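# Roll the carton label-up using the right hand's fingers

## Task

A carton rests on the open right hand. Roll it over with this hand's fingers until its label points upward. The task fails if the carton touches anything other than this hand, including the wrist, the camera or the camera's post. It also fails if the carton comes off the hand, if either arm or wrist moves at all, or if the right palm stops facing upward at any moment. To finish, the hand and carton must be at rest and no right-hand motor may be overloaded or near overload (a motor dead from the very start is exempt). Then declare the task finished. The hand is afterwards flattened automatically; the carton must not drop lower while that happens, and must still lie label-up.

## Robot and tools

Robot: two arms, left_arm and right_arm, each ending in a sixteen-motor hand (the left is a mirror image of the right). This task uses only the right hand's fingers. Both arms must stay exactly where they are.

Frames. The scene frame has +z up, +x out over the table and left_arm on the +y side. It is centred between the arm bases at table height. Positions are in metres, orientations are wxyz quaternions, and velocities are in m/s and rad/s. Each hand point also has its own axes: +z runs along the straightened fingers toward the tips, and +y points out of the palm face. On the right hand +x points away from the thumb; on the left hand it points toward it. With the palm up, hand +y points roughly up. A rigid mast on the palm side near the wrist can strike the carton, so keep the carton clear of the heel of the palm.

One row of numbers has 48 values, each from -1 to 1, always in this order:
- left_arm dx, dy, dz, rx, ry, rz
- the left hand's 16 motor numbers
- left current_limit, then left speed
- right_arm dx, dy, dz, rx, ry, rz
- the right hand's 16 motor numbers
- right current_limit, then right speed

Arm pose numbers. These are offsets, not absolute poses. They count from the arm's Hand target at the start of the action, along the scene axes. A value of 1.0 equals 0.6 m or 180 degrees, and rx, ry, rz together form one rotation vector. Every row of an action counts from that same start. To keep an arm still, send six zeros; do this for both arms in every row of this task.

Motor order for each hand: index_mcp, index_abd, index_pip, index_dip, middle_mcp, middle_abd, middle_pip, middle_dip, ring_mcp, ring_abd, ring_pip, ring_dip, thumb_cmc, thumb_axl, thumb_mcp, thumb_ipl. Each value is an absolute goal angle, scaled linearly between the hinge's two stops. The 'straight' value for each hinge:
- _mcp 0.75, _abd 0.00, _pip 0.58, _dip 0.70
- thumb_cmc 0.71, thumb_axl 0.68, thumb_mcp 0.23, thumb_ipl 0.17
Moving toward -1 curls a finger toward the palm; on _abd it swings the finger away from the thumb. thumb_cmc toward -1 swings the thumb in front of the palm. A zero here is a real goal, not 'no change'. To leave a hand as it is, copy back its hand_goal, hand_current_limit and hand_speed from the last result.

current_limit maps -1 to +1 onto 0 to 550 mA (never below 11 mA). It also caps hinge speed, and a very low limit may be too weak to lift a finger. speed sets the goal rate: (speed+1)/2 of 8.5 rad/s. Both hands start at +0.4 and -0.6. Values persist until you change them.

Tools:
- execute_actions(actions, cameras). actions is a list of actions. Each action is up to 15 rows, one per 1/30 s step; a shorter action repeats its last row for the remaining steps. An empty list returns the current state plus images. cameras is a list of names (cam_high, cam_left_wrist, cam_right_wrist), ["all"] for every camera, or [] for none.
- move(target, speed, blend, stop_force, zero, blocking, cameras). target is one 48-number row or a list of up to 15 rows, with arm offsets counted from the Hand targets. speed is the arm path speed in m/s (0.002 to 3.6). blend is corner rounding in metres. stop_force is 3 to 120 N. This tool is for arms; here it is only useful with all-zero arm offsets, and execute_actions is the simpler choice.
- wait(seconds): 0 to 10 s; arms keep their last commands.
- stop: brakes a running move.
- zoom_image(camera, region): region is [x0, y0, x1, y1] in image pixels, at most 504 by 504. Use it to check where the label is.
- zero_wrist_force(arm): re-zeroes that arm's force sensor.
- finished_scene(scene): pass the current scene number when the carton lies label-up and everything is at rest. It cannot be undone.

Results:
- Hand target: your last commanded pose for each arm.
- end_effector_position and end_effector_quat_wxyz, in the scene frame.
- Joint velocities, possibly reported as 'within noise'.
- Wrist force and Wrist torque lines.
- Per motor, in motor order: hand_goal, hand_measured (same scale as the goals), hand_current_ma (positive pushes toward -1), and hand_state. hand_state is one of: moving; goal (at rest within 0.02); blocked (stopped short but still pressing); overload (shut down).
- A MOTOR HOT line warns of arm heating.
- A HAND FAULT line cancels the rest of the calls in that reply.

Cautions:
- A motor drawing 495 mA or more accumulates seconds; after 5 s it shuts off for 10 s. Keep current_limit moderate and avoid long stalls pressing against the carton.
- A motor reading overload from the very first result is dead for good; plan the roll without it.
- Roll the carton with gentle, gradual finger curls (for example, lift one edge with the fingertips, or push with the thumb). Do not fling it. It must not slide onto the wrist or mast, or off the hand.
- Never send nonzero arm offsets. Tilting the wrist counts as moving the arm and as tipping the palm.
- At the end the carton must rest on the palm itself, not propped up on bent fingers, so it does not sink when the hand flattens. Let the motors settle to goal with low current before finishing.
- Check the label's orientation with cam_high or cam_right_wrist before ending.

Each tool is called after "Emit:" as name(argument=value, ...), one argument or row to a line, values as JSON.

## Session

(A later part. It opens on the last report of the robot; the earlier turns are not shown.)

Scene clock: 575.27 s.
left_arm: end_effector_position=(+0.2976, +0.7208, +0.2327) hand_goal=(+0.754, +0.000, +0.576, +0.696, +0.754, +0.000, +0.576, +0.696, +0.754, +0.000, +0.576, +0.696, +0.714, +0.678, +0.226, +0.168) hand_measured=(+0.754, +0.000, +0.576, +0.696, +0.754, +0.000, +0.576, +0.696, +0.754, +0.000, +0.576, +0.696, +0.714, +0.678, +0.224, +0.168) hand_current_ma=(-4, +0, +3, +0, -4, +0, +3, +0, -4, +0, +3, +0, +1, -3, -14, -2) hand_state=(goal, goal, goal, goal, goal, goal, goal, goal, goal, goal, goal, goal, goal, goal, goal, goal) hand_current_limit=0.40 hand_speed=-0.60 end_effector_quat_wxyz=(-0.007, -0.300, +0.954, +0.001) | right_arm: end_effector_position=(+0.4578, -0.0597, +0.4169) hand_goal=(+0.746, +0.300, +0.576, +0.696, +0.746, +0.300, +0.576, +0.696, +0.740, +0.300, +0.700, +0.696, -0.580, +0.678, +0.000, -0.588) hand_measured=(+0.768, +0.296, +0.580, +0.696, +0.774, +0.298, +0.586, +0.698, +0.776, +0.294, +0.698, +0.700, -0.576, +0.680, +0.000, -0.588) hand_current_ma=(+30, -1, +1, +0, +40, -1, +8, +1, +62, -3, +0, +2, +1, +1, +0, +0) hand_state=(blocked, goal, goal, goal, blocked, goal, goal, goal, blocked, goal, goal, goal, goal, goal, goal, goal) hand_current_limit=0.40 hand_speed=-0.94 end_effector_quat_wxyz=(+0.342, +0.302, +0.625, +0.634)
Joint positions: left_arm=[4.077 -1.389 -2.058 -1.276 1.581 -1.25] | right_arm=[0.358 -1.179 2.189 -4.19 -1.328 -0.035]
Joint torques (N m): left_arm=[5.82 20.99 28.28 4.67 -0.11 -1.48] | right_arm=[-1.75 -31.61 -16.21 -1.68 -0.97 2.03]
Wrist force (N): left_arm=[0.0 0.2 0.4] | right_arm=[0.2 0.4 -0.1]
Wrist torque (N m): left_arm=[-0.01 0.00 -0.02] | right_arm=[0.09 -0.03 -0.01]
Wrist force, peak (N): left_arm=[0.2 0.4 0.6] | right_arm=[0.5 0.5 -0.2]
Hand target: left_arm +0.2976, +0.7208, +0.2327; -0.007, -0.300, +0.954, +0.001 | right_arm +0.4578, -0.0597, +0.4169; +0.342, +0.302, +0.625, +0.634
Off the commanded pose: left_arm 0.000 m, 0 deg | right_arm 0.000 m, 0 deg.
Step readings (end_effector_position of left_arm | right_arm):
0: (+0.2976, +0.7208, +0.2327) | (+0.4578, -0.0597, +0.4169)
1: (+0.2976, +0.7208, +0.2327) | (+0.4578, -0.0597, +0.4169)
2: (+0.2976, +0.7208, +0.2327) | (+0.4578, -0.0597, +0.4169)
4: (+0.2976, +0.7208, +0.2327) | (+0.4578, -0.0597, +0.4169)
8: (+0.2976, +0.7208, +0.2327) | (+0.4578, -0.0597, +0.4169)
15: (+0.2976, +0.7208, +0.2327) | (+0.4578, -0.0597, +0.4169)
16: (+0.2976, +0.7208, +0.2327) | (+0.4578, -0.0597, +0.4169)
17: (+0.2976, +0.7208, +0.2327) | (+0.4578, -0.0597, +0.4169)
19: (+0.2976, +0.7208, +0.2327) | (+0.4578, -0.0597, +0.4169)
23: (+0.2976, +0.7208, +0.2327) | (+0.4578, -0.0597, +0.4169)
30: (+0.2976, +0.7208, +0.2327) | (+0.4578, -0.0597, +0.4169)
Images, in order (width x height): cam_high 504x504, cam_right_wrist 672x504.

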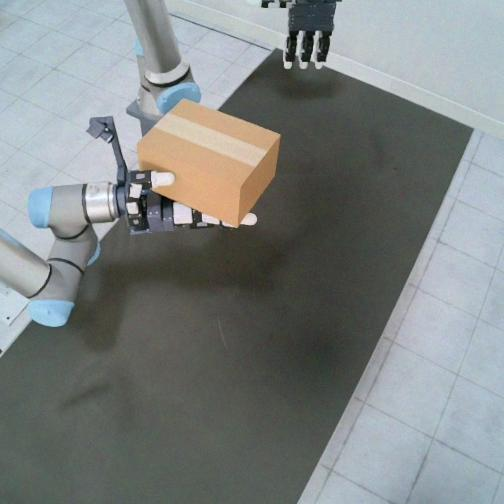

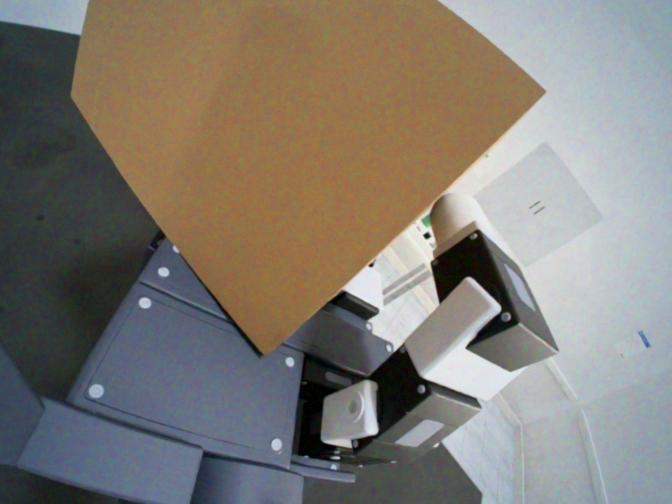

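Emit:
execute_actions(
  actions=[
    [[0,0,0,0,0,0,0.754,0,0.576,0.696,0.754,0,0.576,0.696,0.754,0,0.576,0.696,0.714,0.678,0.226,0.168,0.4,-0.6,0,0,0,0,0,0,0.745,0.3,0.576,0.696,0.745,0.3,0.576,0.696,0.74,-0.3,0.70,0.696,-0.58,0.678,0.0,-0.589,0.4,-0.88]],
    [[0,0,0,0,0,0,0.754,0,0.576,0.696,0.754,0,0.576,0.696,0.754,0,0.576,0.696,0.714,0.678,0.226,0.168,0.4,-0.6,0,0,0,0,0,0,0.745,0.3,0.576,0.696,0.745,0.3,0.576,0.696,0.74,-0.3,0.70,0.696,-0.58,0.678,0.0,-0.589,0.4,-0.88]],
    [[0,0,0,0,0,0,0.754,0,0.576,0.696,0.754,0,0.576,0.696,0.754,0,0.576,0.696,0.714,0.678,0.226,0.168,0.4,-0.6,0,0,0,0,0,0,0.745,0.3,0.576,0.696,0.745,0.3,0.576,0.696,0.74,-0.3,0.70,0.696,-0.58,0.678,0.0,-0.589,0.4,-0.88]],
    [[0,0,0,0,0,0,0.754,0,0.576,0.696,0.754,0,0.576,0.696,0.754,0,0.576,0.696,0.714,0.678,0.226,0.168,0.4,-0.6,0,0,0,0,0,0,0.745,0.3,0.576,0.696,0.745,0.3,0.576,0.696,0.74,-0.3,0.576,0.696,-0.58,0.678,0.0,-0.589,0.4,-0.92]],
  ],
  cameras=["cam_high","cam_right_wrist"],
)

Emit:
zoom_image(
  camera="cam_high",
  region=[110, 90, 290, 250],
)

Scene clock: 596.07 s.
left_arm: end_effector_position=(+0.2976, +0.7208, +0.2327) hand_goal=(+0.754, +0.000, +0.576, +0.696, +0.754, +0.000, +0.576, +0.696, +0.754, +0.000, +0.576, +0.696, +0.714, +0.678, +0.226, +0.168) hand_measured=(+0.754, +0.000, +0.576, +0.696, +0.754, +0.000, +0.576, +0.696, +0.754, +0.000, +0.576, +0.696, +0.714, +0.678, +0.224, +0.168) hand_current_ma=(-4, +0, +3, +0, -4, +0, +3, +0, -4, +0, +3, +0, +1, -3, -14, -2) hand_state=(goal, goal, goal, goal, goal, goal, goal, goal, goal, goal, goal, goal, goal, goal, goal, goal) hand_current_limit=0.40 hand_speed=-0.60 end_effector_quat_wxyz=(-0.007, -0.300, +0.954, +0.001) | right_arm: end_effector_position=(+0.4578, -0.0597, +0.4169) hand_goal=(+0.746, +0.300, +0.576, +0.696, +0.746, +0.300, +0.576, +0.696, +0.740, -0.300, +0.576, +0.696, -0.580, +0.678, +0.000, -0.588) hand_measured=(+0.768, +0.296, +0.580, +0.696, +0.774, +0.298, +0.586, +0.698, +0.772, -0.298, +0.606, +0.700, -0.578, +0.680, +0.000, -0.588) hand_current_ma=(+30, -1, +1, +0, +40, -1, +9, +1, +48, +1, +43, +2, +1, +1, +0, +0) hand_state=(blocked, goal, goal, goal, blocked, goal, goal, goal, blocked, goal, blocked, goal, goal, goal, goal, goal) hand_current_limit=0.40 hand_speed=-0.92 end_effector_quat_wxyz=(+0.342, +0.302, +0.625, +0.634)
Joint positions: left_arm=[4.077 -1.389 -2.058 -1.276 1.581 -1.25] | right_arm=[0.358 -1.179 2.189 -4.19 -1.328 -0.035]
Joint torques (N m): left_arm=[5.91 21.09 28.97 4.54 0.04 -1.56] | right_arm=[-1.6 -31.83 -16.14 -1.79 -1.18 1.93]
Wrist force (N): left_arm=[0.1 0.0 0.4] | right_arm=[0.2 0.3 -0.2]
Wrist torque (N m): left_arm=[-0.03 -0.01 -0.01] | right_arm=[0.08 -0.02 -0.03]
Wrist force, peak (N): left_arm=[0.1 0.2 0.8] | right_arm=[0.5 0.6 -0.3]
Hand target: left_arm +0.2976, +0.7208, +0.2327; -0.007, -0.300, +0.954, +0.001 | right_arm +0.4578, -0.0597, +0.4169; +0.342, +0.302, +0.625, +0.634
Off the commanded pose: left_arm 0.000 m, 0 deg | right_arm 0.000 m, 0 deg.
Step readings (end_effector_position of left_arm | right_arm):
0: (+0.2976, +0.7208, +0.2327) | (+0.4578, -0.0597, +0.4169)
1: (+0.2976, +0.7208, +0.2327) | (+0.4578, -0.0597, +0.4169)
2: (+0.2976, +0.7208, +0.2327) | (+0.4578, -0.0597, +0.4169)
4: (+0.2976, +0.7208, +0.2327) | (+0.4578, -0.0597, +0.4169)
8: (+0.2976, +0.7208, +0.2327) | (+0.4578, -0.0597, +0.4169)
15: (+0.2976, +0.7208, +0.2327) | (+0.4578, -0.0597, +0.4169)
16: (+0.2976, +0.7208, +0.2327) | (+0.4578, -0.0597, +0.4169)
17: (+0.2976, +0.7208, +0.2327) | (+0.4578, -0.0597, +0.4169)
19: (+0.2976, +0.7208, +0.2327) | (+0.4578, -0.0597, +0.4169)
23: (+0.2976, +0.7208, +0.2327) | (+0.4578, -0.0597, +0.4169)
30: (+0.2976, +0.7208, +0.2327) | (+0.4578, -0.0597, +0.4169)
31: (+0.2976, +0.7208, +0.2327) | (+0.4578, -0.0597, +0.4169)
32: (+0.2976, +0.7208, +0.2327) | (+0.4578, -0.0597, +0.4169)
34: (+0.2976, +0.7208, +0.2327) | (+0.4578, -0.0597, +0.4169)
38: (+0.2976, +0.7208, +0.2327) | (+0.4578, -0.0597, +0.4169)
45: (+0.2976, +0.7208, +0.2327) | (+0.4578, -0.0597, +0.4169)
46: (+0.2976, +0.7208, +0.2327) | (+0.4578, -0.0597, +0.4169)
47: (+0.2976, +0.7208, +0.2327) | (+0.4578, -0.0597, +0.4169)
49: (+0.2976, +0.7208, +0.2327) | (+0.4578, -0.0597, +0.4169)
53: (+0.2976, +0.7208, +0.2327) | (+0.4578, -0.0597, +0.4169)
60: (+0.2976, +0.7208, +0.2327) | (+0.4578, -0.0597, +0.4169)
Images, in order (width x height): cam_high 504x504, cam_right_wrist 672x504.

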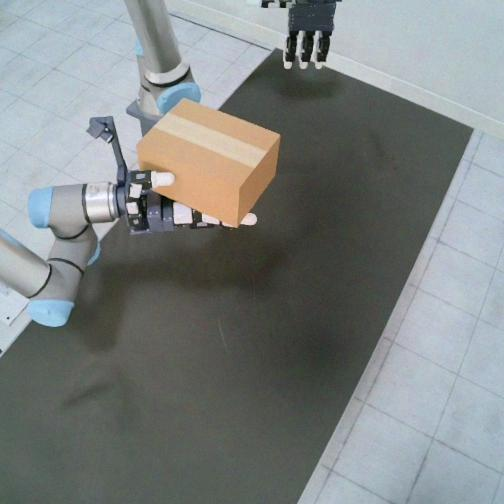

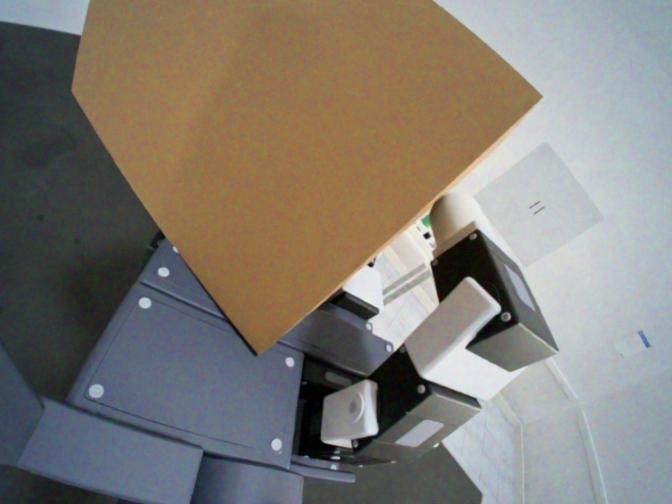

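Scaled by 2.800.

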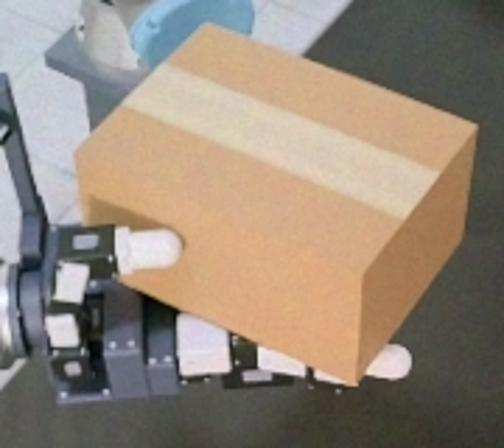

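Emit:
execute_actions(
  actions=[
    [[0,0,0,0,0,0,0.754,0,0.576,0.696,0.754,0,0.576,0.696,0.754,0,0.576,0.696,0.714,0.678,0.226,0.168,0.4,-0.6,0,0,0,0,0,0,0.745,0.3,0.576,0.696,0.745,0.3,0.70,0.696,0.74,-0.3,0.576,0.696,-0.58,0.678,0.0,-0.589,0.4,-0.92]],
    [[0,0,0,0,0,0,0.754,0,0.576,0.696,0.754,0,0.576,0.696,0.754,0,0.576,0.696,0.714,0.678,0.226,0.168,0.4,-0.6,0,0,0,0,0,0,0.745,0.3,0.576,0.696,0.745,-0.3,0.70,0.696,0.74,-0.3,0.576,0.696,-0.58,0.678,0.0,-0.589,0.4,-0.88]],
    [[0,0,0,0,0,0,0.754,0,0.576,0.696,0.754,0,0.576,0.696,0.754,0,0.576,0.696,0.714,0.678,0.226,0.168,0.4,-0.6,0,0,0,0,0,0,0.745,0.3,0.576,0.696,0.745,-0.3,0.70,0.696,0.74,-0.3,0.576,0.696,-0.58,0.678,0.0,-0.589,0.4,-0.88]],
    [[0,0,0,0,0,0,0.754,0,0.576,0.696,0.754,0,0.576,0.696,0.754,0,0.576,0.696,0.714,0.678,0.226,0.168,0.4,-0.6,0,0,0,0,0,0,0.745,0.3,0.576,0.696,0.745,-0.3,0.70,0.696,0.74,-0.3,0.576,0.696,-0.58,0.678,0.0,-0.589,0.4,-0.88]],
    [[0,0,0,0,0,0,0.754,0,0.576,0.696,0.754,0,0.576,0.696,0.754,0,0.576,0.696,0.714,0.678,0.226,0.168,0.4,-0.6,0,0,0,0,0,0,0.745,0.3,0.576,0.696,0.745,-0.3,0.57,0.696,0.74,-0.3,0.576,0.696,-0.58,0.678,0.0,-0.589,0.4,-0.92]],
    [[0,0,0,0,0,0,0.754,0,0.576,0.696,0.754,0,0.576,0.696,0.754,0,0.576,0.696,0.714,0.678,0.226,0.168,0.4,-0.6,0,0,0,0,0,0,0.745,0.3,0.70,0.696,0.745,-0.3,0.57,0.696,0.74,-0.3,0.576,0.696,-0.58,0.678,0.0,-0.589,0.4,-0.92]],
  ],
  cameras=["cam_high","cam_right_wrist"],
)

Emit:
zoom_image(
  camera="cam_high",
  region=[110, 90, 290, 250],
)

Scene clock: 621.03 s.
left_arm: end_effector_position=(+0.2976, +0.7208, +0.2327) hand_goal=(+0.754, +0.000, +0.576, +0.696, +0.754, +0.000, +0.576, +0.696, +0.754, +0.000, +0.576, +0.696, +0.714, +0.678, +0.226, +0.168) hand_measured=(+0.754, +0.000, +0.576, +0.696, +0.754, +0.000, +0.576, +0.696, +0.754, +0.000, +0.576, +0.696, +0.714, +0.678, +0.224, +0.168) hand_current_ma=(-4, +0, +3, +0, -4, +0, +3, +0, -4, +0, +3, +0, +1, -3, -14, -2) hand_state=(goal, goal, goal, goal, goal, goal, goal, goal, goal, goal, goal, goal, goal, goal, goal, goal) hand_current_limit=0.40 hand_speed=-0.60 end_effector_quat_wxyz=(-0.007, -0.300, +0.954, +0.001) | right_arm: end_effector_position=(+0.4578, -0.0597, +0.4169) hand_goal=(+0.746, +0.300, +0.700, +0.696, +0.746, -0.300, +0.570, +0.696, +0.740, -0.300, +0.576, +0.696, -0.580, +0.678, +0.000, -0.588) hand_measured=(+0.768, +0.296, +0.700, +0.696, +0.768, -0.298, +0.600, +0.700, +0.772, -0.300, +0.604, +0.700, -0.576, +0.680, +0.000, -0.590) hand_current_ma=(+30, -1, +0, +0, +28, +0, +42, +2, +48, +0, +36, +2, +1, +1, +0, -1) hand_state=(blocked, goal, goal, goal, blocked, goal, blocked, goal, blocked, goal, blocked, goal, goal, goal, goal, goal) hand_current_limit=0.40 hand_speed=-0.92 end_effector_quat_wxyz=(+0.342, +0.302, +0.625, +0.634)
Joint positions: left_arm=[4.077 -1.389 -2.058 -1.276 1.581 -1.25] | right_arm=[0.358 -1.179 2.189 -4.19 -1.328 -0.035]
Joint torques (N m): left_arm=[5.82 21.03 28.51 4.65 0.35 -1.54] | right_arm=[-1.42 -32.61 -15.89 -1.81 -1.3 1.66]
Wrist force (N): left_arm=[-0.1 0.1 0.6] | right_arm=[0.4 0.3 -0.3]
Wrist torque (N m): left_arm=[-0.04 0.01 -0.01] | right_arm=[0.10 -0.05 -0.02]
Wrist force, peak (N): left_arm=[0.0 0.4 0.7] | right_arm=[0.4 0.7 -0.3]
Hand target: left_arm +0.2976, +0.7208, +0.2327; -0.007, -0.300, +0.954, +0.001 | right_arm +0.4578, -0.0597, +0.4169; +0.342, +0.302, +0.625, +0.634
Off the commanded pose: left_arm 0.000 m, 0 deg | right_arm 0.000 m, 0 deg.
Step readings (end_effector_position of left_arm | right_arm):
0: (+0.2976, +0.7208, +0.2327) | (+0.4578, -0.0597, +0.4169)
1: (+0.2976, +0.7208, +0.2327) | (+0.4578, -0.0597, +0.4169)
2: (+0.2976, +0.7208, +0.2327) | (+0.4578, -0.0597, +0.4169)
4: (+0.2976, +0.7208, +0.2327) | (+0.4578, -0.0597, +0.4169)
8: (+0.2976, +0.7208, +0.2327) | (+0.4578, -0.0597, +0.4169)
15: (+0.2976, +0.7208, +0.2327) | (+0.4578, -0.0597, +0.4169)
16: (+0.2976, +0.7208, +0.2327) | (+0.4578, -0.0597, +0.4169)
17: (+0.2976, +0.7208, +0.2327) | (+0.4578, -0.0597, +0.4169)
19: (+0.2976, +0.7208, +0.2327) | (+0.4578, -0.0597, +0.4169)
23: (+0.2976, +0.7208, +0.2327) | (+0.4578, -0.0597, +0.4169)
30: (+0.2976, +0.7208, +0.2327) | (+0.4578, -0.0597, +0.4169)
31: (+0.2976, +0.7208, +0.2327) | (+0.4578, -0.0597, +0.4169)
32: (+0.2976, +0.7208, +0.2327) | (+0.4578, -0.0597, +0.4169)
34: (+0.2976, +0.7208, +0.2327) | (+0.4578, -0.0597, +0.4169)
38: (+0.2976, +0.7208, +0.2327) | (+0.4578, -0.0597, +0.4169)
45: (+0.2976, +0.7208, +0.2327) | (+0.4578, -0.0597, +0.4169)
46: (+0.2976, +0.7208, +0.2327) | (+0.4578, -0.0597, +0.4169)
47: (+0.2976, +0.7208, +0.2327) | (+0.4578, -0.0597, +0.4169)
49: (+0.2976, +0.7208, +0.2327) | (+0.4578, -0.0597, +0.4169)
53: (+0.2976, +0.7208, +0.2327) | (+0.4578, -0.0597, +0.4169)
60: (+0.2976, +0.7208, +0.2327) | (+0.4578, -0.0597, +0.4169)
61: (+0.2976, +0.7208, +0.2327) | (+0.4578, -0.0597, +0.4169)
62: (+0.2976, +0.7208, +0.2327) | (+0.4578, -0.0597, +0.4169)
64: (+0.2976, +0.7208, +0.2327) | (+0.4578, -0.0597, +0.4169)
68: (+0.2976, +0.7208, +0.2327) | (+0.4578, -0.0597, +0.4169)
75: (+0.2976, +0.7208, +0.2327) | (+0.4578, -0.0597, +0.4169)
76: (+0.2976, +0.7208, +0.2327) | (+0.4578, -0.0597, +0.4169)
77: (+0.2976, +0.7208, +0.2327) | (+0.4578, -0.0597, +0.4169)
79: (+0.2976, +0.7208, +0.2327) | (+0.4578, -0.0597, +0.4169)
83: (+0.2976, +0.7208, +0.2327) | (+0.4578, -0.0597, +0.4169)
90: (+0.2976, +0.7208, +0.2327) | (+0.4578, -0.0597, +0.4169)
Images, in order (width x height): cam_high 504x504, cam_right_wrist 672x504.

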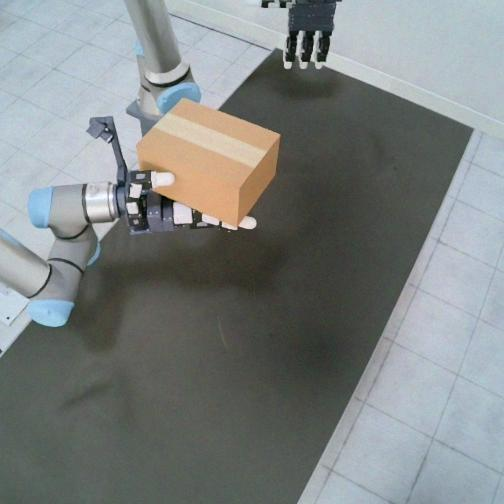

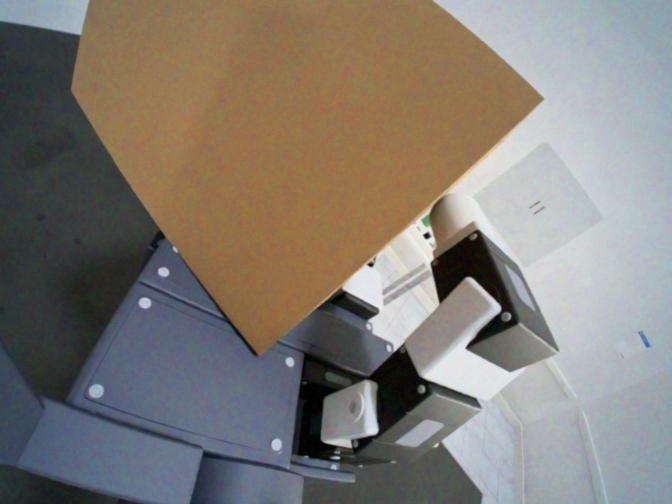

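Scaled by 2.800.

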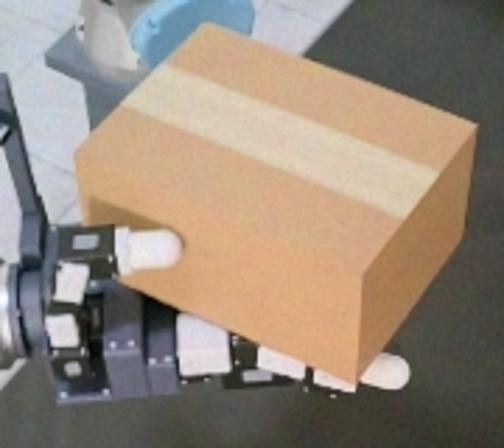

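Emit:
execute_actions(
  actions=[
    [[0,0,0,0,0,0,0.754,0,0.576,0.696,0.754,0,0.576,0.696,0.754,0,0.576,0.696,0.714,0.678,0.226,0.168,0.4,-0.6,0,0,0,0,0,0,0.745,-0.3,0.70,0.696,0.745,-0.3,0.57,0.696,0.74,-0.3,0.576,0.696,-0.58,0.678,0.0,-0.589,0.4,-0.88]],
    [[0,0,0,0,0,0,0.754,0,0.576,0.696,0.754,0,0.576,0.696,0.754,0,0.576,0.696,0.714,0.678,0.226,0.168,0.4,-0.6,0,0,0,0,0,0,0.745,-0.3,0.70,0.696,0.745,-0.3,0.57,0.696,0.74,-0.3,0.576,0.696,-0.58,0.678,0.0,-0.589,0.4,-0.88]],
    [[0,0,0,0,0,0,0.754,0,0.576,0.696,0.754,0,0.576,0.696,0.754,0,0.576,0.696,0.714,0.678,0.226,0.168,0.4,-0.6,0,0,0,0,0,0,0.745,-0.3,0.70,0.696,0.745,-0.3,0.57,0.696,0.74,-0.3,0.576,0.696,-0.58,0.678,0.0,-0.589,0.4,-0.88]],
    [[0,0,0,0,0,0,0.754,0,0.576,0.696,0.754,0,0.576,0.696,0.754,0,0.576,0.696,0.714,0.678,0.226,0.168,0.4,-0.6,0,0,0,0,0,0,0.745,-0.3,0.57,0.696,0.745,-0.3,0.57,0.696,0.74,-0.3,0.57,0.696,-0.58,0.678,0.0,-0.589,0.4,-0.92]],
    [[0,0,0,0,0,0,0.754,0,0.576,0.696,0.754,0,0.576,0.696,0.754,0,0.576,0.696,0.714,0.678,0.226,0.168,0.4,-0.6,0,0,0,0,0,0,0.745,-0.3,0.57,0.696,0.745,-0.3,0.57,0.696,0.74,-0.3,0.57,0.696,-0.58,0.678,0.0,-0.589,0.4,-0.92]],
  ],
  cameras=["cam_high","cam_right_wrist"],
)

Emit:
zoom_image(
  camera="cam_high",
  region=[110, 90, 290, 250],
)

Scene clock: 640.77 s.
left_arm: end_effector_position=(+0.2976, +0.7208, +0.2327) hand_goal=(+0.754, +0.000, +0.576, +0.696, +0.754, +0.000, +0.576, +0.696, +0.754, +0.000, +0.576, +0.696, +0.714, +0.678, +0.226, +0.168) hand_measured=(+0.754, +0.000, +0.576, +0.696, +0.754, +0.000, +0.576, +0.696, +0.754, +0.000, +0.576, +0.696, +0.714, +0.678, +0.224, +0.168) hand_current_ma=(-4, +0, +3, +0, -4, +0, +3, +0, -4, +0, +3, +0, +1, -3, -14, -2) hand_state=(goal, goal, goal, goal, goal, goal, goal, goal, goal, goal, goal, goal, goal, goal, goal, goal) hand_current_limit=0.40 hand_speed=-0.60 end_effector_quat_wxyz=(-0.007, -0.300, +0.954, +0.001) | right_arm: end_effector_position=(+0.4578, -0.0597, +0.4169) hand_goal=(+0.746, -0.300, +0.570, +0.696, +0.746, -0.300, +0.570, +0.696, +0.740, -0.300, +0.570, +0.696, -0.580, +0.678, +0.000, -0.588) hand_measured=(+0.768, -0.298, +0.588, +0.696, +0.768, -0.298, +0.594, +0.700, +0.772, -0.300, +0.596, +0.700, -0.576, +0.680, +0.002, -0.590) hand_current_ma=(+30, +1, +19, +0, +28, +0, +30, +2, +48, +0, +34, +2, +2, +1, +1, -1) hand_state=(blocked, goal, goal, goal, blocked, goal, blocked, goal, blocked, goal, blocked, goal, goal, goal, goal, goal) hand_current_limit=0.40 hand_speed=-0.92 end_effector_quat_wxyz=(+0.342, +0.302, +0.625, +0.634)
Joint positions: left_arm=[4.077 -1.389 -2.058 -1.276 1.581 -1.25] | right_arm=[0.358 -1.179 2.189 -4.19 -1.328 -0.035]
Joint torques (N m): left_arm=[5.72 20.81 28.8 4.56 0.35 -1.64] | right_arm=[-1.71 -34.03 -16.24 -2.05 -1.25 1.64]
Wrist force (N): left_arm=[0.0 0.0 0.3] | right_arm=[0.2 0.4 -0.3]
Wrist torque (N m): left_arm=[-0.01 -0.01 -0.01] | right_arm=[0.10 -0.02 -0.05]
Wrist force, peak (N): left_arm=[0.1 0.3 0.7] | right_arm=[0.6 0.5 -0.3]
Hand target: left_arm +0.2976, +0.7208, +0.2327; -0.007, -0.300, +0.954, +0.001 | right_arm +0.4578, -0.0597, +0.4169; +0.342, +0.302, +0.625, +0.634
Off the commanded pose: left_arm 0.000 m, 0 deg | right_arm 0.000 m, 0 deg.
Step readings (end_effector_position of left_arm | right_arm):
0: (+0.2976, +0.7208, +0.2327) | (+0.4578, -0.0597, +0.4169)
1: (+0.2976, +0.7208, +0.2327) | (+0.4578, -0.0597, +0.4169)
2: (+0.2976, +0.7208, +0.2327) | (+0.4578, -0.0597, +0.4169)
4: (+0.2976, +0.7208, +0.2327) | (+0.4578, -0.0597, +0.4169)
8: (+0.2976, +0.7208, +0.2327) | (+0.4578, -0.0597, +0.4169)
15: (+0.2976, +0.7208, +0.2327) | (+0.4578, -0.0597, +0.4169)
16: (+0.2976, +0.7208, +0.2327) | (+0.4578, -0.0597, +0.4169)
17: (+0.2976, +0.7208, +0.2327) | (+0.4578, -0.0597, +0.4169)
19: (+0.2976, +0.7208, +0.2327) | (+0.4578, -0.0597, +0.4169)
23: (+0.2976, +0.7208, +0.2327) | (+0.4578, -0.0597, +0.4169)
30: (+0.2976, +0.7208, +0.2327) | (+0.4578, -0.0597, +0.4169)
31: (+0.2976, +0.7208, +0.2327) | (+0.4578, -0.0597, +0.4169)
32: (+0.2976, +0.7208, +0.2327) | (+0.4578, -0.0597, +0.4169)
34: (+0.2976, +0.7208, +0.2327) | (+0.4578, -0.0597, +0.4169)
38: (+0.2976, +0.7208, +0.2327) | (+0.4578, -0.0597, +0.4169)
45: (+0.2976, +0.7208, +0.2327) | (+0.4578, -0.0597, +0.4169)
46: (+0.2976, +0.7208, +0.2327) | (+0.4578, -0.0597, +0.4169)
47: (+0.2976, +0.7208, +0.2327) | (+0.4578, -0.0597, +0.4169)
49: (+0.2976, +0.7208, +0.2327) | (+0.4578, -0.0597, +0.4169)
53: (+0.2976, +0.7208, +0.2327) | (+0.4578, -0.0597, +0.4169)
60: (+0.2976, +0.7208, +0.2327) | (+0.4578, -0.0597, +0.4169)
61: (+0.2976, +0.7208, +0.2327) | (+0.4578, -0.0597, +0.4169)
62: (+0.2976, +0.7208, +0.2327) | (+0.4578, -0.0597, +0.4169)
64: (+0.2976, +0.7208, +0.2327) | (+0.4578, -0.0597, +0.4169)
68: (+0.2976, +0.7208, +0.2327) | (+0.4578, -0.0597, +0.4169)
75: (+0.2976, +0.7208, +0.2327) | (+0.4578, -0.0597, +0.4169)
Images, in order (width x height): cam_high 504x504, cam_right_wrist 672x504.

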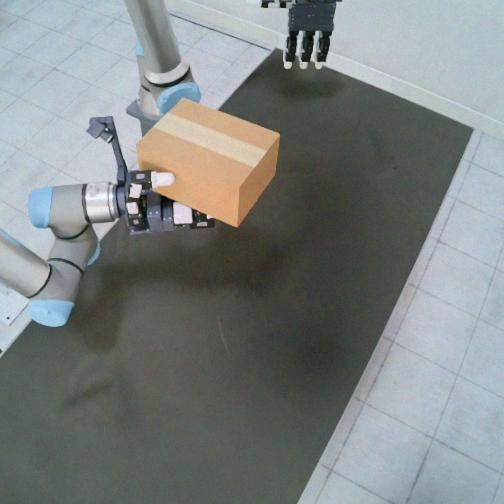

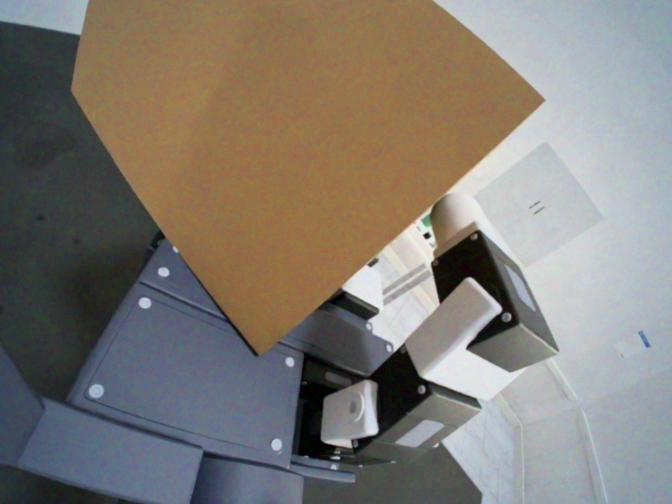

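Scaled by 2.800.

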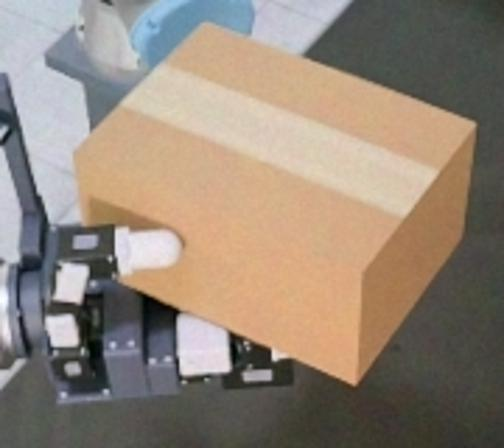

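Emit:
execute_actions(
  actions=[
    [[0,0,0,0,0,0,0.754,0,0.576,0.696,0.754,0,0.576,0.696,0.754,0,0.576,0.696,0.714,0.678,0.226,0.168,0.4,-0.6,0,0,0,0,0,0,0.745,0.35,0.57,0.696,0.745,0.35,0.57,0.696,0.74,0.35,0.57,0.696,-0.58,0.678,0.0,-0.589,0.4,-0.91]],
    [[0,0,0,0,0,0,0.754,0,0.576,0.696,0.754,0,0.576,0.696,0.754,0,0.576,0.696,0.714,0.678,0.226,0.168,0.4,-0.6,0,0,0,0,0,0,0.745,0.35,0.57,0.696,0.745,0.35,0.57,0.696,0.74,0.35,0.57,0.696,-0.58,0.678,0.0,-0.589,0.4,-0.91]],
    [[0,0,0,0,0,0,0.754,0,0.576,0.696,0.754,0,0.576,0.696,0.754,0,0.576,0.696,0.714,0.678,0.226,0.168,0.4,-0.6,0,0,0,0,0,0,0.745,0.35,0.57,0.696,0.745,0.35,0.57,0.696,0.74,0.35,0.57,0.696,-0.58,0.678,0.0,-0.589,0.4,-0.91]],
    [[0,0,0,0,0,0,0.754,0,0.576,0.696,0.754,0,0.576,0.696,0.754,0,0.576,0.696,0.714,0.678,0.226,0.168,0.4,-0.6,0,0,0,0,0,0,0.745,0.35,0.57,0.696,0.745,0.35,0.57,0.696,0.74,0.35,0.57,0.696,-0.58,0.678,0.0,-0.589,0.4,-0.91]],
  ],
  cameras=["cam_high","cam_right_wrist"],
)

Emit:
zoom_image(
  camera="cam_high",
  region=[110, 90, 290, 250],
)

Scene clock: 667.73 s.
left_arm: end_effector_position=(+0.2976, +0.7208, +0.2327) hand_goal=(+0.754, +0.000, +0.576, +0.696, +0.754, +0.000, +0.576, +0.696, +0.754, +0.000, +0.576, +0.696, +0.714, +0.678, +0.226, +0.168) hand_measured=(+0.754, +0.000, +0.576, +0.696, +0.754, +0.000, +0.576, +0.696, +0.754, +0.000, +0.576, +0.696, +0.714, +0.678, +0.224, +0.168) hand_current_ma=(-4, +0, +3, +0, -4, +0, +3, +0, -4, +0, +3, +0, +1, -3, -14, -2) hand_state=(goal, goal, goal, goal, goal, goal, goal, goal, goal, goal, goal, goal, goal, goal, goal, goal) hand_current_limit=0.40 hand_speed=-0.60 end_effector_quat_wxyz=(-0.007, -0.300, +0.954, +0.001) | right_arm: end_effector_position=(+0.4578, -0.0597, +0.4169) hand_goal=(+0.746, +0.350, +0.570, +0.696, +0.746, +0.350, +0.570, +0.696, +0.740, +0.350, +0.570, +0.696, -0.580, +0.678, +0.000, -0.588) hand_measured=(+0.768, +0.346, +0.578, +0.696, +0.768, +0.332, +0.588, +0.700, +0.772, +0.328, +0.594, +0.702, -0.576, +0.680, +0.006, -0.590) hand_current_ma=(+30, -1, +5, +0, +28, -16, +20, +2, +49, -20, +29, +4, +2, +1, +6, -1) hand_state=(blocked, goal, goal, goal, blocked, goal, goal, goal, blocked, blocked, blocked, goal, goal, goal, goal, goal) hand_current_limit=0.40 hand_speed=-0.91 end_effector_quat_wxyz=(+0.342, +0.302, +0.625, +0.634)
Joint positions: left_arm=[4.077 -1.389 -2.058 -1.276 1.581 -1.25] | right_arm=[0.358 -1.179 2.189 -4.19 -1.328 -0.035]
Joint torques (N m): left_arm=[6.08 20.51 28.81 4.62 0.37 -1.61] | right_arm=[-0.71 -34.41 -15.07 -2.1 -1.07 1.47]
Wrist force (N): left_arm=[0.0 0.3 0.5] | right_arm=[0.3 0.6 -0.3]
Wrist torque (N m): left_arm=[0.00 0.00 -0.02] | right_arm=[0.15 -0.04 0.05]
Wrist force, peak (N): left_arm=[0.3 0.3 0.8] | right_arm=[0.5 0.2 -0.7]
Hand target: left_arm +0.2976, +0.7208, +0.2327; -0.007, -0.300, +0.954, +0.001 | right_arm +0.4578, -0.0597, +0.4169; +0.342, +0.302, +0.625, +0.634
Off the commanded pose: left_arm 0.000 m, 0 deg | right_arm 0.000 m, 0 deg.
Step readings (end_effector_position of left_arm | right_arm):
0: (+0.2976, +0.7208, +0.2327) | (+0.4578, -0.0597, +0.4169)
1: (+0.2976, +0.7208, +0.2327) | (+0.4578, -0.0597, +0.4169)
2: (+0.2976, +0.7208, +0.2327) | (+0.4578, -0.0597, +0.4169)
4: (+0.2976, +0.7208, +0.2327) | (+0.4578, -0.0597, +0.4169)
8: (+0.2976, +0.7208, +0.2327) | (+0.4578, -0.0597, +0.4169)
15: (+0.2976, +0.7208, +0.2327) | (+0.4578, -0.0597, +0.4169)
16: (+0.2976, +0.7208, +0.2327) | (+0.4578, -0.0597, +0.4169)
17: (+0.2976, +0.7208, +0.2327) | (+0.4578, -0.0597, +0.4169)
19: (+0.2976, +0.7208, +0.2327) | (+0.4578, -0.0597, +0.4169)
23: (+0.2976, +0.7208, +0.2327) | (+0.4578, -0.0597, +0.4169)
30: (+0.2976, +0.7208, +0.2327) | (+0.4578, -0.0597, +0.4169)
31: (+0.2976, +0.7208, +0.2327) | (+0.4578, -0.0597, +0.4169)
32: (+0.2976, +0.7208, +0.2327) | (+0.4578, -0.0597, +0.4169)
34: (+0.2976, +0.7208, +0.2327) | (+0.4578, -0.0597, +0.4169)
38: (+0.2976, +0.7208, +0.2327) | (+0.4578, -0.0597, +0.4169)
45: (+0.2976, +0.7208, +0.2327) | (+0.4578, -0.0597, +0.4169)
46: (+0.2976, +0.7208, +0.2327) | (+0.4578, -0.0597, +0.4169)
47: (+0.2976, +0.7208, +0.2327) | (+0.4578, -0.0597, +0.4169)
49: (+0.2976, +0.7208, +0.2327) | (+0.4578, -0.0597, +0.4169)
53: (+0.2976, +0.7208, +0.2327) | (+0.4578, -0.0597, +0.4169)
60: (+0.2976, +0.7208, +0.2327) | (+0.4578, -0.0597, +0.4169)
Images, in order (width x height): cam_high 504x504, cam_right_wrist 672x504.

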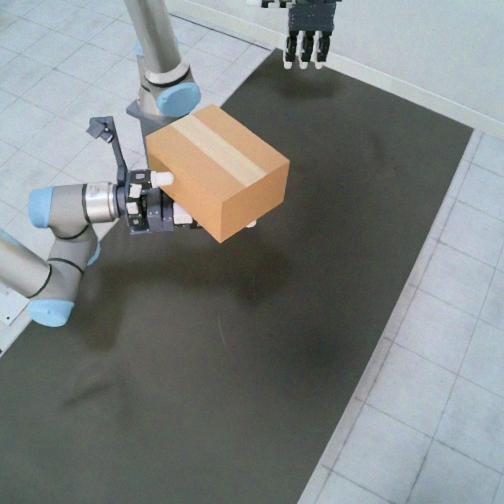

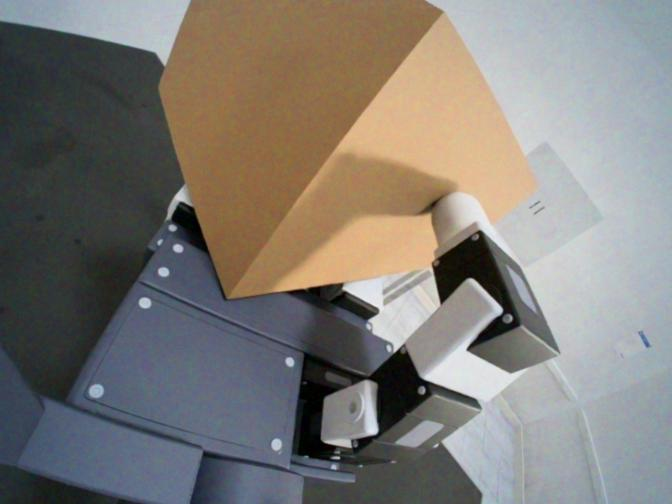

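Scaled by 2.800.

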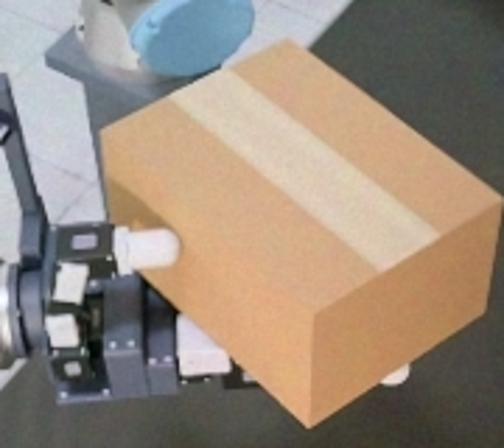

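Emit:
execute_actions(
  actions=[
    [[0,0,0,0,0,0,0.754,0,0.576,0.696,0.754,0,0.576,0.696,0.754,0,0.576,0.696,0.714,0.678,0.226,0.168,0.4,-0.6,0,0,0,0,0,0,0.745,0.35,0.57,0.696,0.745,0.35,0.57,0.696,0.74,0.35,0.7,0.696,-0.58,0.678,0.0,-0.589,0.4,-0.91]],
    [[0,0,0,0,0,0,0.754,0,0.576,0.696,0.754,0,0.576,0.696,0.754,0,0.576,0.696,0.714,0.678,0.226,0.168,0.4,-0.6,0,0,0,0,0,0,0.745,0.35,0.57,0.696,0.745,0.35,0.57,0.696,0.74,-0.2,0.7,0.696,-0.58,0.678,0.0,-0.589,0.4,-0.88]],
    [[0,0,0,0,0,0,0.754,0,0.576,0.696,0.754,0,0.576,0.696,0.754,0,0.576,0.696,0.714,0.678,0.226,0.168,0.4,-0.6,0,0,0,0,0,0,0.745,0.35,0.57,0.696,0.745,0.35,0.57,0.696,0.74,-0.2,0.7,0.696,-0.58,0.678,0.0,-0.589,0.4,-0.88]],
    [[0,0,0,0,0,0,0.754,0,0.576,0.696,0.754,0,0.576,0.696,0.754,0,0.576,0.696,0.714,0.678,0.226,0.168,0.4,-0.6,0,0,0,0,0,0,0.745,0.35,0.57,0.696,0.745,0.35,0.57,0.696,0.74,-0.2,0.57,0.696,-0.58,0.678,0.0,-0.589,0.4,-0.91]],
    [[0,0,0,0,0,0,0.754,0,0.576,0.696,0.754,0,0.576,0.696,0.754,0,0.576,0.696,0.714,0.678,0.226,0.168,0.4,-0.6,0,0,0,0,0,0,0.745,0.35,0.65,0.696,0.745,0.35,0.57,0.696,0.74,-0.2,0.57,0.696,-0.58,0.678,0.0,-0.589,0.4,-0.94]],
    [[0,0,0,0,0,0,0.754,0,0.576,0.696,0.754,0,0.576,0.696,0.754,0,0.576,0.696,0.714,0.678,0.226,0.168,0.4,-0.6,0,0,0,0,0,0,0.745,0.35,0.65,0.696,0.745,0.35,0.57,0.696,0.74,-0.2,0.57,0.696,-0.58,0.678,0.0,-0.589,0.4,-0.94]],
  ],
  cameras=["cam_high","cam_right_wrist"],
)

Emit:
zoom_image(
  camera="cam_high",
  region=[110, 90, 290, 250],
)

Scene clock: 755.67 s.
left_arm: end_effector_position=(+0.2976, +0.7208, +0.2327) hand_goal=(+0.754, +0.000, +0.576, +0.696, +0.754, +0.000, +0.576, +0.696, +0.754, +0.000, +0.576, +0.696, +0.714, +0.678, +0.226, +0.168) hand_measured=(+0.754, +0.000, +0.576, +0.696, +0.754, +0.000, +0.576, +0.696, +0.754, +0.000, +0.576, +0.696, +0.714, +0.678, +0.224, +0.168) hand_current_ma=(-4, +0, +3, +0, -4, +0, +3, +0, -4, +0, +3, +0, +1, -3, -14, -2) hand_state=(goal, goal, goal, goal, goal, goal, goal, goal, goal, goal, goal, goal, goal, goal, goal, goal) hand_current_limit=0.40 hand_speed=-0.60 end_effector_quat_wxyz=(-0.007, -0.300, +0.954, +0.001) | right_arm: end_effector_position=(+0.4578, -0.0597, +0.4169) hand_goal=(+0.746, +0.350, +0.650, +0.696, +0.746, +0.350, +0.570, +0.696, +0.740, -0.200, +0.570, +0.696, -0.580, +0.678, +0.000, -0.588) hand_measured=(+0.768, +0.350, +0.650, +0.698, +0.770, +0.336, +0.588, +0.700, +0.770, -0.196, +0.598, +0.700, -0.576, +0.680, +0.004, -0.590) hand_current_ma=(+30, +0, +0, +1, +32, -10, +18, +2, +47, +1, +39, +2, +2, +2, +4, -1) hand_state=(blocked, goal, goal, goal, blocked, goal, goal, goal, blocked, goal, blocked, goal, goal, goal, goal, goal) hand_current_limit=0.40 hand_speed=-0.94 end_effector_quat_wxyz=(+0.342, +0.302, +0.625, +0.634)
Joint positions: left_arm=[4.077 -1.389 -2.058 -1.276 1.581 -1.25] | right_arm=[0.358 -1.179 2.189 -4.19 -1.328 -0.035]
Joint torques (N m): left_arm=[6.17 20.37 28.11 4.32 1.12 -1.87] | right_arm=[0.9 -35.49 -14.52 -2.47 0.4 1.61]
Wrist force (N): left_arm=[0.1 0.1 0.5] | right_arm=[-0.1 0.3 -0.1]
Wrist torque (N m): left_arm=[-0.02 -0.01 -0.01] | right_arm=[0.09 0.01 0.01]
Wrist force, peak (N): left_arm=[-0.1 0.3 0.9] | right_arm=[0.5 0.4 -0.7]
Hand target: left_arm +0.2976, +0.7208, +0.2327; -0.007, -0.300, +0.954, +0.001 | right_arm +0.4578, -0.0597, +0.4169; +0.342, +0.302, +0.625, +0.634
Off the commanded pose: left_arm 0.000 m, 0 deg | right_arm 0.000 m, 0 deg.
Step readings (end_effector_position of left_arm | right_arm):
0: (+0.2976, +0.7208, +0.2327) | (+0.4578, -0.0597, +0.4169)
1: (+0.2976, +0.7208, +0.2327) | (+0.4578, -0.0597, +0.4169)
2: (+0.2976, +0.7208, +0.2327) | (+0.4578, -0.0597, +0.4169)
4: (+0.2976, +0.7208, +0.2327) | (+0.4578, -0.0597, +0.4169)
8: (+0.2976, +0.7208, +0.2327) | (+0.4578, -0.0597, +0.4169)
15: (+0.2976, +0.7208, +0.2327) | (+0.4578, -0.0597, +0.4169)
16: (+0.2976, +0.7208, +0.2327) | (+0.4578, -0.0597, +0.4169)
17: (+0.2976, +0.7208, +0.2327) | (+0.4578, -0.0597, +0.4169)
19: (+0.2976, +0.7208, +0.2327) | (+0.4578, -0.0597, +0.4169)
23: (+0.2976, +0.7208, +0.2327) | (+0.4578, -0.0597, +0.4169)
30: (+0.2976, +0.7208, +0.2327) | (+0.4578, -0.0597, +0.4169)
31: (+0.2976, +0.7208, +0.2327) | (+0.4578, -0.0597, +0.4169)
32: (+0.2976, +0.7208, +0.2327) | (+0.4578, -0.0597, +0.4169)
34: (+0.2976, +0.7208, +0.2327) | (+0.4578, -0.0597, +0.4169)
38: (+0.2976, +0.7208, +0.2327) | (+0.4578, -0.0597, +0.4169)
45: (+0.2976, +0.7208, +0.2327) | (+0.4578, -0.0597, +0.4169)
46: (+0.2976, +0.7208, +0.2327) | (+0.4578, -0.0597, +0.4169)
47: (+0.2976, +0.7208, +0.2327) | (+0.4578, -0.0597, +0.4169)
49: (+0.2976, +0.7208, +0.2327) | (+0.4578, -0.0597, +0.4169)
53: (+0.2976, +0.7208, +0.2327) | (+0.4578, -0.0597, +0.4169)
60: (+0.2976, +0.7208, +0.2327) | (+0.4578, -0.0597, +0.4169)
61: (+0.2976, +0.7208, +0.2327) | (+0.4578, -0.0597, +0.4169)
62: (+0.2976, +0.7208, +0.2327) | (+0.4578, -0.0597, +0.4169)
64: (+0.2976, +0.7208, +0.2327) | (+0.4578, -0.0597, +0.4169)
68: (+0.2976, +0.7208, +0.2327) | (+0.4578, -0.0597, +0.4169)
75: (+0.2976, +0.7208, +0.2327) | (+0.4578, -0.0597, +0.4169)
76: (+0.2976, +0.7208, +0.2327) | (+0.4578, -0.0597, +0.4169)
77: (+0.2976, +0.7208, +0.2327) | (+0.4578, -0.0597, +0.4169)
79: (+0.2976, +0.7208, +0.2327) | (+0.4578, -0.0597, +0.4169)
83: (+0.2976, +0.7208, +0.2327) | (+0.4578, -0.0597, +0.4169)
90: (+0.2976, +0.7208, +0.2327) | (+0.4578, -0.0597, +0.4169)
Images, in order (width x height): cam_high 504x504, cam_right_wrist 672x504.

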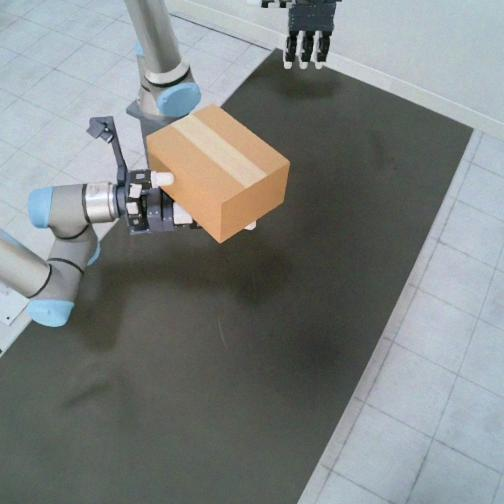

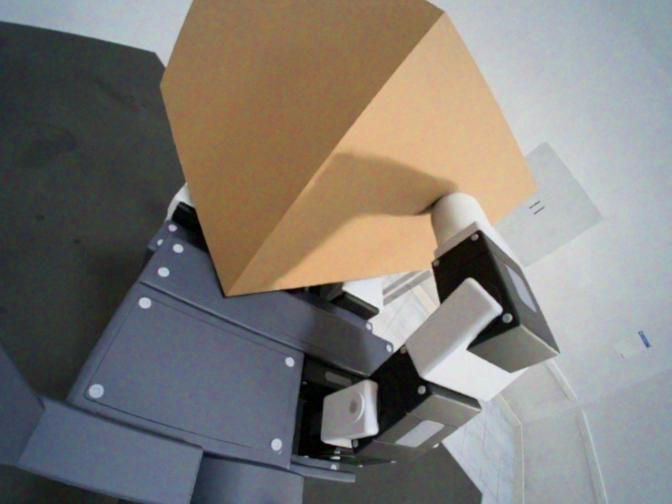

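Scaled by 2.800.

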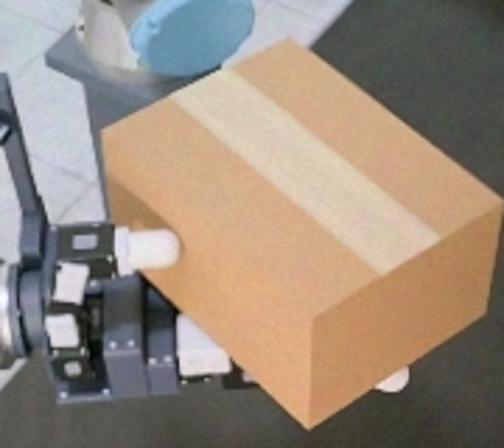

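Emit:
execute_actions(
  actions=[
    [[0,0,0,0,0,0,0.754,0,0.576,0.696,0.754,0,0.576,0.696,0.754,0,0.576,0.696,0.714,0.678,0.226,0.168,0.4,-0.6,0,0,0,0,0,0,0.745,0.12,0.65,0.696,0.745,0.35,0.57,0.696,0.74,-0.2,0.57,0.696,-0.58,0.678,0.0,-0.589,0.4,-0.9]],
    [[0,0,0,0,0,0,0.754,0,0.576,0.696,0.754,0,0.576,0.696,0.754,0,0.576,0.696,0.714,0.678,0.226,0.168,0.4,-0.6,0,0,0,0,0,0,0.745,0.12,0.57,0.696,0.745,0.35,0.57,0.696,0.74,-0.2,0.57,0.696,-0.58,0.678,0.0,-0.589,0.4,-0.92]],
    [[0,0,0,0,0,0,0.754,0,0.576,0.696,0.754,0,0.576,0.696,0.754,0,0.576,0.696,0.714,0.678,0.226,0.168,0.4,-0.6,0,0,0,0,0,0,0.745,0.12,0.57,0.696,0.745,0.35,0.68,0.696,0.74,-0.2,0.57,0.696,-0.58,0.678,0.0,-0.589,0.4,-0.92]],
    [[0,0,0,0,0,0,0.754,0,0.576,0.696,0.754,0,0.576,0.696,0.754,0,0.576,0.696,0.714,0.678,0.226,0.168,0.4,-0.6,0,0,0,0,0,0,0.745,0.12,0.57,0.696,0.745,-0.1,0.68,0.696,0.74,-0.2,0.57,0.696,-0.58,0.678,0.0,-0.589,0.4,-0.9]],
    [[0,0,0,0,0,0,0.754,0,0.576,0.696,0.754,0,0.576,0.696,0.754,0,0.576,0.696,0.714,0.678,0.226,0.168,0.4,-0.6,0,0,0,0,0,0,0.745,0.12,0.57,0.696,0.745,-0.1,0.68,0.696,0.74,-0.2,0.57,0.696,-0.58,0.678,0.0,-0.589,0.4,-0.9]],
    [[0,0,0,0,0,0,0.754,0,0.576,0.696,0.754,0,0.576,0.696,0.754,0,0.576,0.696,0.714,0.678,0.226,0.168,0.4,-0.6,0,0,0,0,0,0,0.745,0.12,0.57,0.696,0.745,-0.1,0.57,0.696,0.74,-0.2,0.57,0.696,-0.58,0.678,0.0,-0.589,0.4,-0.92]],
  ],
  cameras=["cam_high","cam_right_wrist"],
)

Emit:
zoom_image(
  camera="cam_high",
  region=[110, 90, 290, 250],
)

Scene clock: 778.47 s.
left_arm: end_effector_position=(+0.2976, +0.7208, +0.2327) hand_goal=(+0.754, +0.000, +0.576, +0.696, +0.754, +0.000, +0.576, +0.696, +0.754, +0.000, +0.576, +0.696, +0.714, +0.678, +0.226, +0.168) hand_measured=(+0.754, +0.000, +0.576, +0.696, +0.754, +0.000, +0.576, +0.696, +0.754, +0.000, +0.576, +0.696, +0.714, +0.678, +0.224, +0.168) hand_current_ma=(-4, +0, +3, +0, -4, +0, +3, +0, -4, +0, +3, +0, +1, -3, -14, -2) hand_state=(goal, goal, goal, goal, goal, goal, goal, goal, goal, goal, goal, goal, goal, goal, goal, goal) hand_current_limit=0.40 hand_speed=-0.60 end_effector_quat_wxyz=(-0.007, -0.300, +0.954, +0.001) | right_arm: end_effector_position=(+0.4578, -0.0597, +0.4169) hand_goal=(+0.746, +0.120, +0.570, +0.696, +0.746, -0.100, +0.570, +0.696, +0.740, -0.200, +0.570, +0.696, -0.580, +0.678, +0.000, -0.588) hand_measured=(+0.772, +0.134, +0.588, +0.700, +0.768, -0.100, +0.598, +0.700, +0.770, -0.210, +0.590, +0.700, -0.576, +0.682, +0.002, -0.590) hand_current_ma=(+36, +10, +17, +2, +27, +0, +39, +1, +47, -6, +24, +2, +2, +2, +1, -1) hand_state=(blocked, goal, goal, goal, blocked, goal, blocked, goal, blocked, goal, blocked, goal, goal, goal, goal, goal) hand_current_limit=0.40 hand_speed=-0.92 end_effector_quat_wxyz=(+0.342, +0.302, +0.625, +0.634)
Joint positions: left_arm=[4.077 -1.389 -2.058 -1.276 1.581 -1.25] | right_arm=[0.358 -1.179 2.189 -4.19 -1.328 -0.035]
Joint torques (N m): left_arm=[5.83 20.93 28.95 4.27 1.26 -2.1] | right_arm=[1.25 -34.29 -13.98 -2.63 0.96 1.49]
Wrist force (N): left_arm=[0.2 0.3 0.6] | right_arm=[0.4 0.2 -0.2]
Wrist torque (N m): left_arm=[0.00 -0.03 0.00] | right_arm=[0.10 -0.05 0.03]
Wrist force, peak (N): left_arm=[0.0 0.5 0.8] | right_arm=[0.5 0.6 -0.2]
Hand target: left_arm +0.2976, +0.7208, +0.2327; -0.007, -0.300, +0.954, +0.001 | right_arm +0.4578, -0.0597, +0.4169; +0.342, +0.302, +0.625, +0.634
Off the commanded pose: left_arm 0.000 m, 0 deg | right_arm 0.000 m, 0 deg.
Step readings (end_effector_position of left_arm | right_arm):
0: (+0.2976, +0.7208, +0.2327) | (+0.4578, -0.0597, +0.4169)
1: (+0.2976, +0.7208, +0.2327) | (+0.4578, -0.0597, +0.4169)
2: (+0.2976, +0.7208, +0.2327) | (+0.4578, -0.0597, +0.4169)
4: (+0.2976, +0.7208, +0.2327) | (+0.4578, -0.0597, +0.4169)
8: (+0.2976, +0.7208, +0.2327) | (+0.4578, -0.0597, +0.4169)
15: (+0.2976, +0.7208, +0.2327) | (+0.4578, -0.0597, +0.4169)
16: (+0.2976, +0.7208, +0.2327) | (+0.4578, -0.0597, +0.4169)
17: (+0.2976, +0.7208, +0.2327) | (+0.4578, -0.0597, +0.4169)
19: (+0.2976, +0.7208, +0.2327) | (+0.4578, -0.0597, +0.4169)
23: (+0.2976, +0.7208, +0.2327) | (+0.4578, -0.0597, +0.4169)
30: (+0.2976, +0.7208, +0.2327) | (+0.4578, -0.0597, +0.4169)
31: (+0.2976, +0.7208, +0.2327) | (+0.4578, -0.0597, +0.4169)
32: (+0.2976, +0.7208, +0.2327) | (+0.4578, -0.0597, +0.4169)
34: (+0.2976, +0.7208, +0.2327) | (+0.4578, -0.0597, +0.4169)
38: (+0.2976, +0.7208, +0.2327) | (+0.4578, -0.0597, +0.4169)
45: (+0.2976, +0.7208, +0.2327) | (+0.4578, -0.0597, +0.4169)
46: (+0.2976, +0.7208, +0.2327) | (+0.4578, -0.0597, +0.4169)
47: (+0.2976, +0.7208, +0.2327) | (+0.4578, -0.0597, +0.4169)
49: (+0.2976, +0.7208, +0.2327) | (+0.4578, -0.0597, +0.4169)
53: (+0.2976, +0.7208, +0.2327) | (+0.4578, -0.0597, +0.4169)
60: (+0.2976, +0.7208, +0.2327) | (+0.4578, -0.0597, +0.4169)
61: (+0.2976, +0.7208, +0.2327) | (+0.4578, -0.0597, +0.4169)
62: (+0.2976, +0.7208, +0.2327) | (+0.4578, -0.0597, +0.4169)
64: (+0.2976, +0.7208, +0.2327) | (+0.4578, -0.0597, +0.4169)
68: (+0.2976, +0.7208, +0.2327) | (+0.4578, -0.0597, +0.4169)
75: (+0.2976, +0.7208, +0.2327) | (+0.4578, -0.0597, +0.4169)
76: (+0.2976, +0.7208, +0.2327) | (+0.4578, -0.0597, +0.4169)
77: (+0.2976, +0.7208, +0.2327) | (+0.4578, -0.0597, +0.4169)
79: (+0.2976, +0.7208, +0.2327) | (+0.4578, -0.0597, +0.4169)
83: (+0.2976, +0.7208, +0.2327) | (+0.4578, -0.0597, +0.4169)
90: (+0.2976, +0.7208, +0.2327) | (+0.4578, -0.0597, +0.4169)
Images, in order (width x height): cam_high 504x504, cam_right_wrist 672x504.

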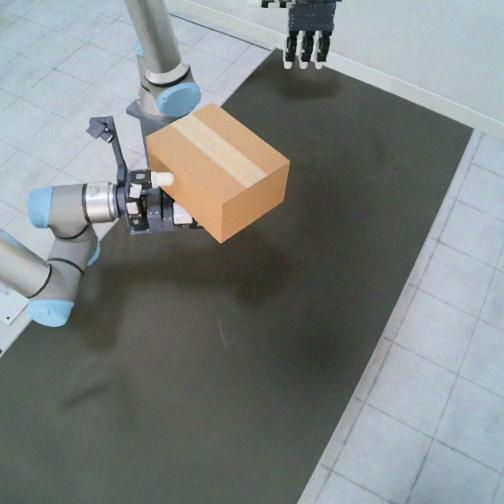

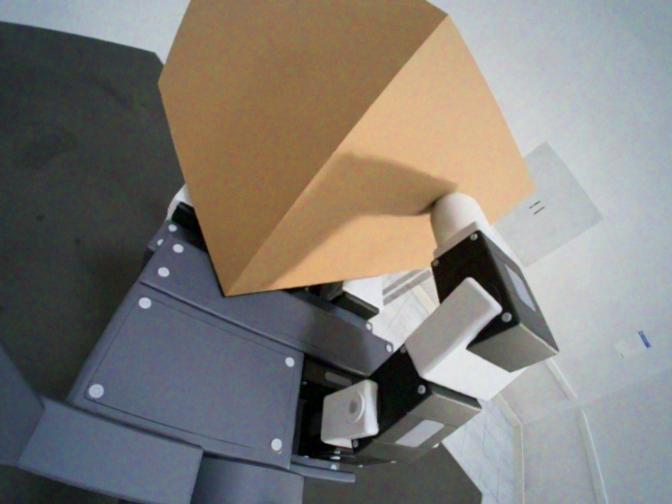

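Scaled by 2.800.

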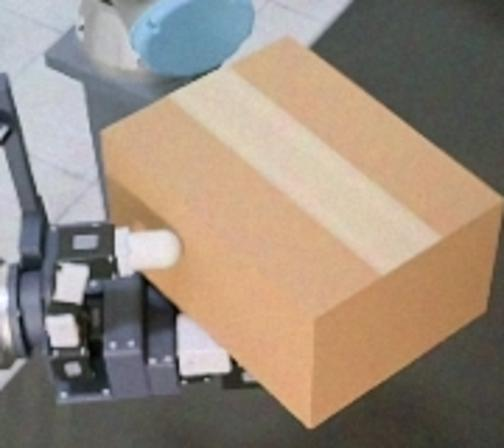

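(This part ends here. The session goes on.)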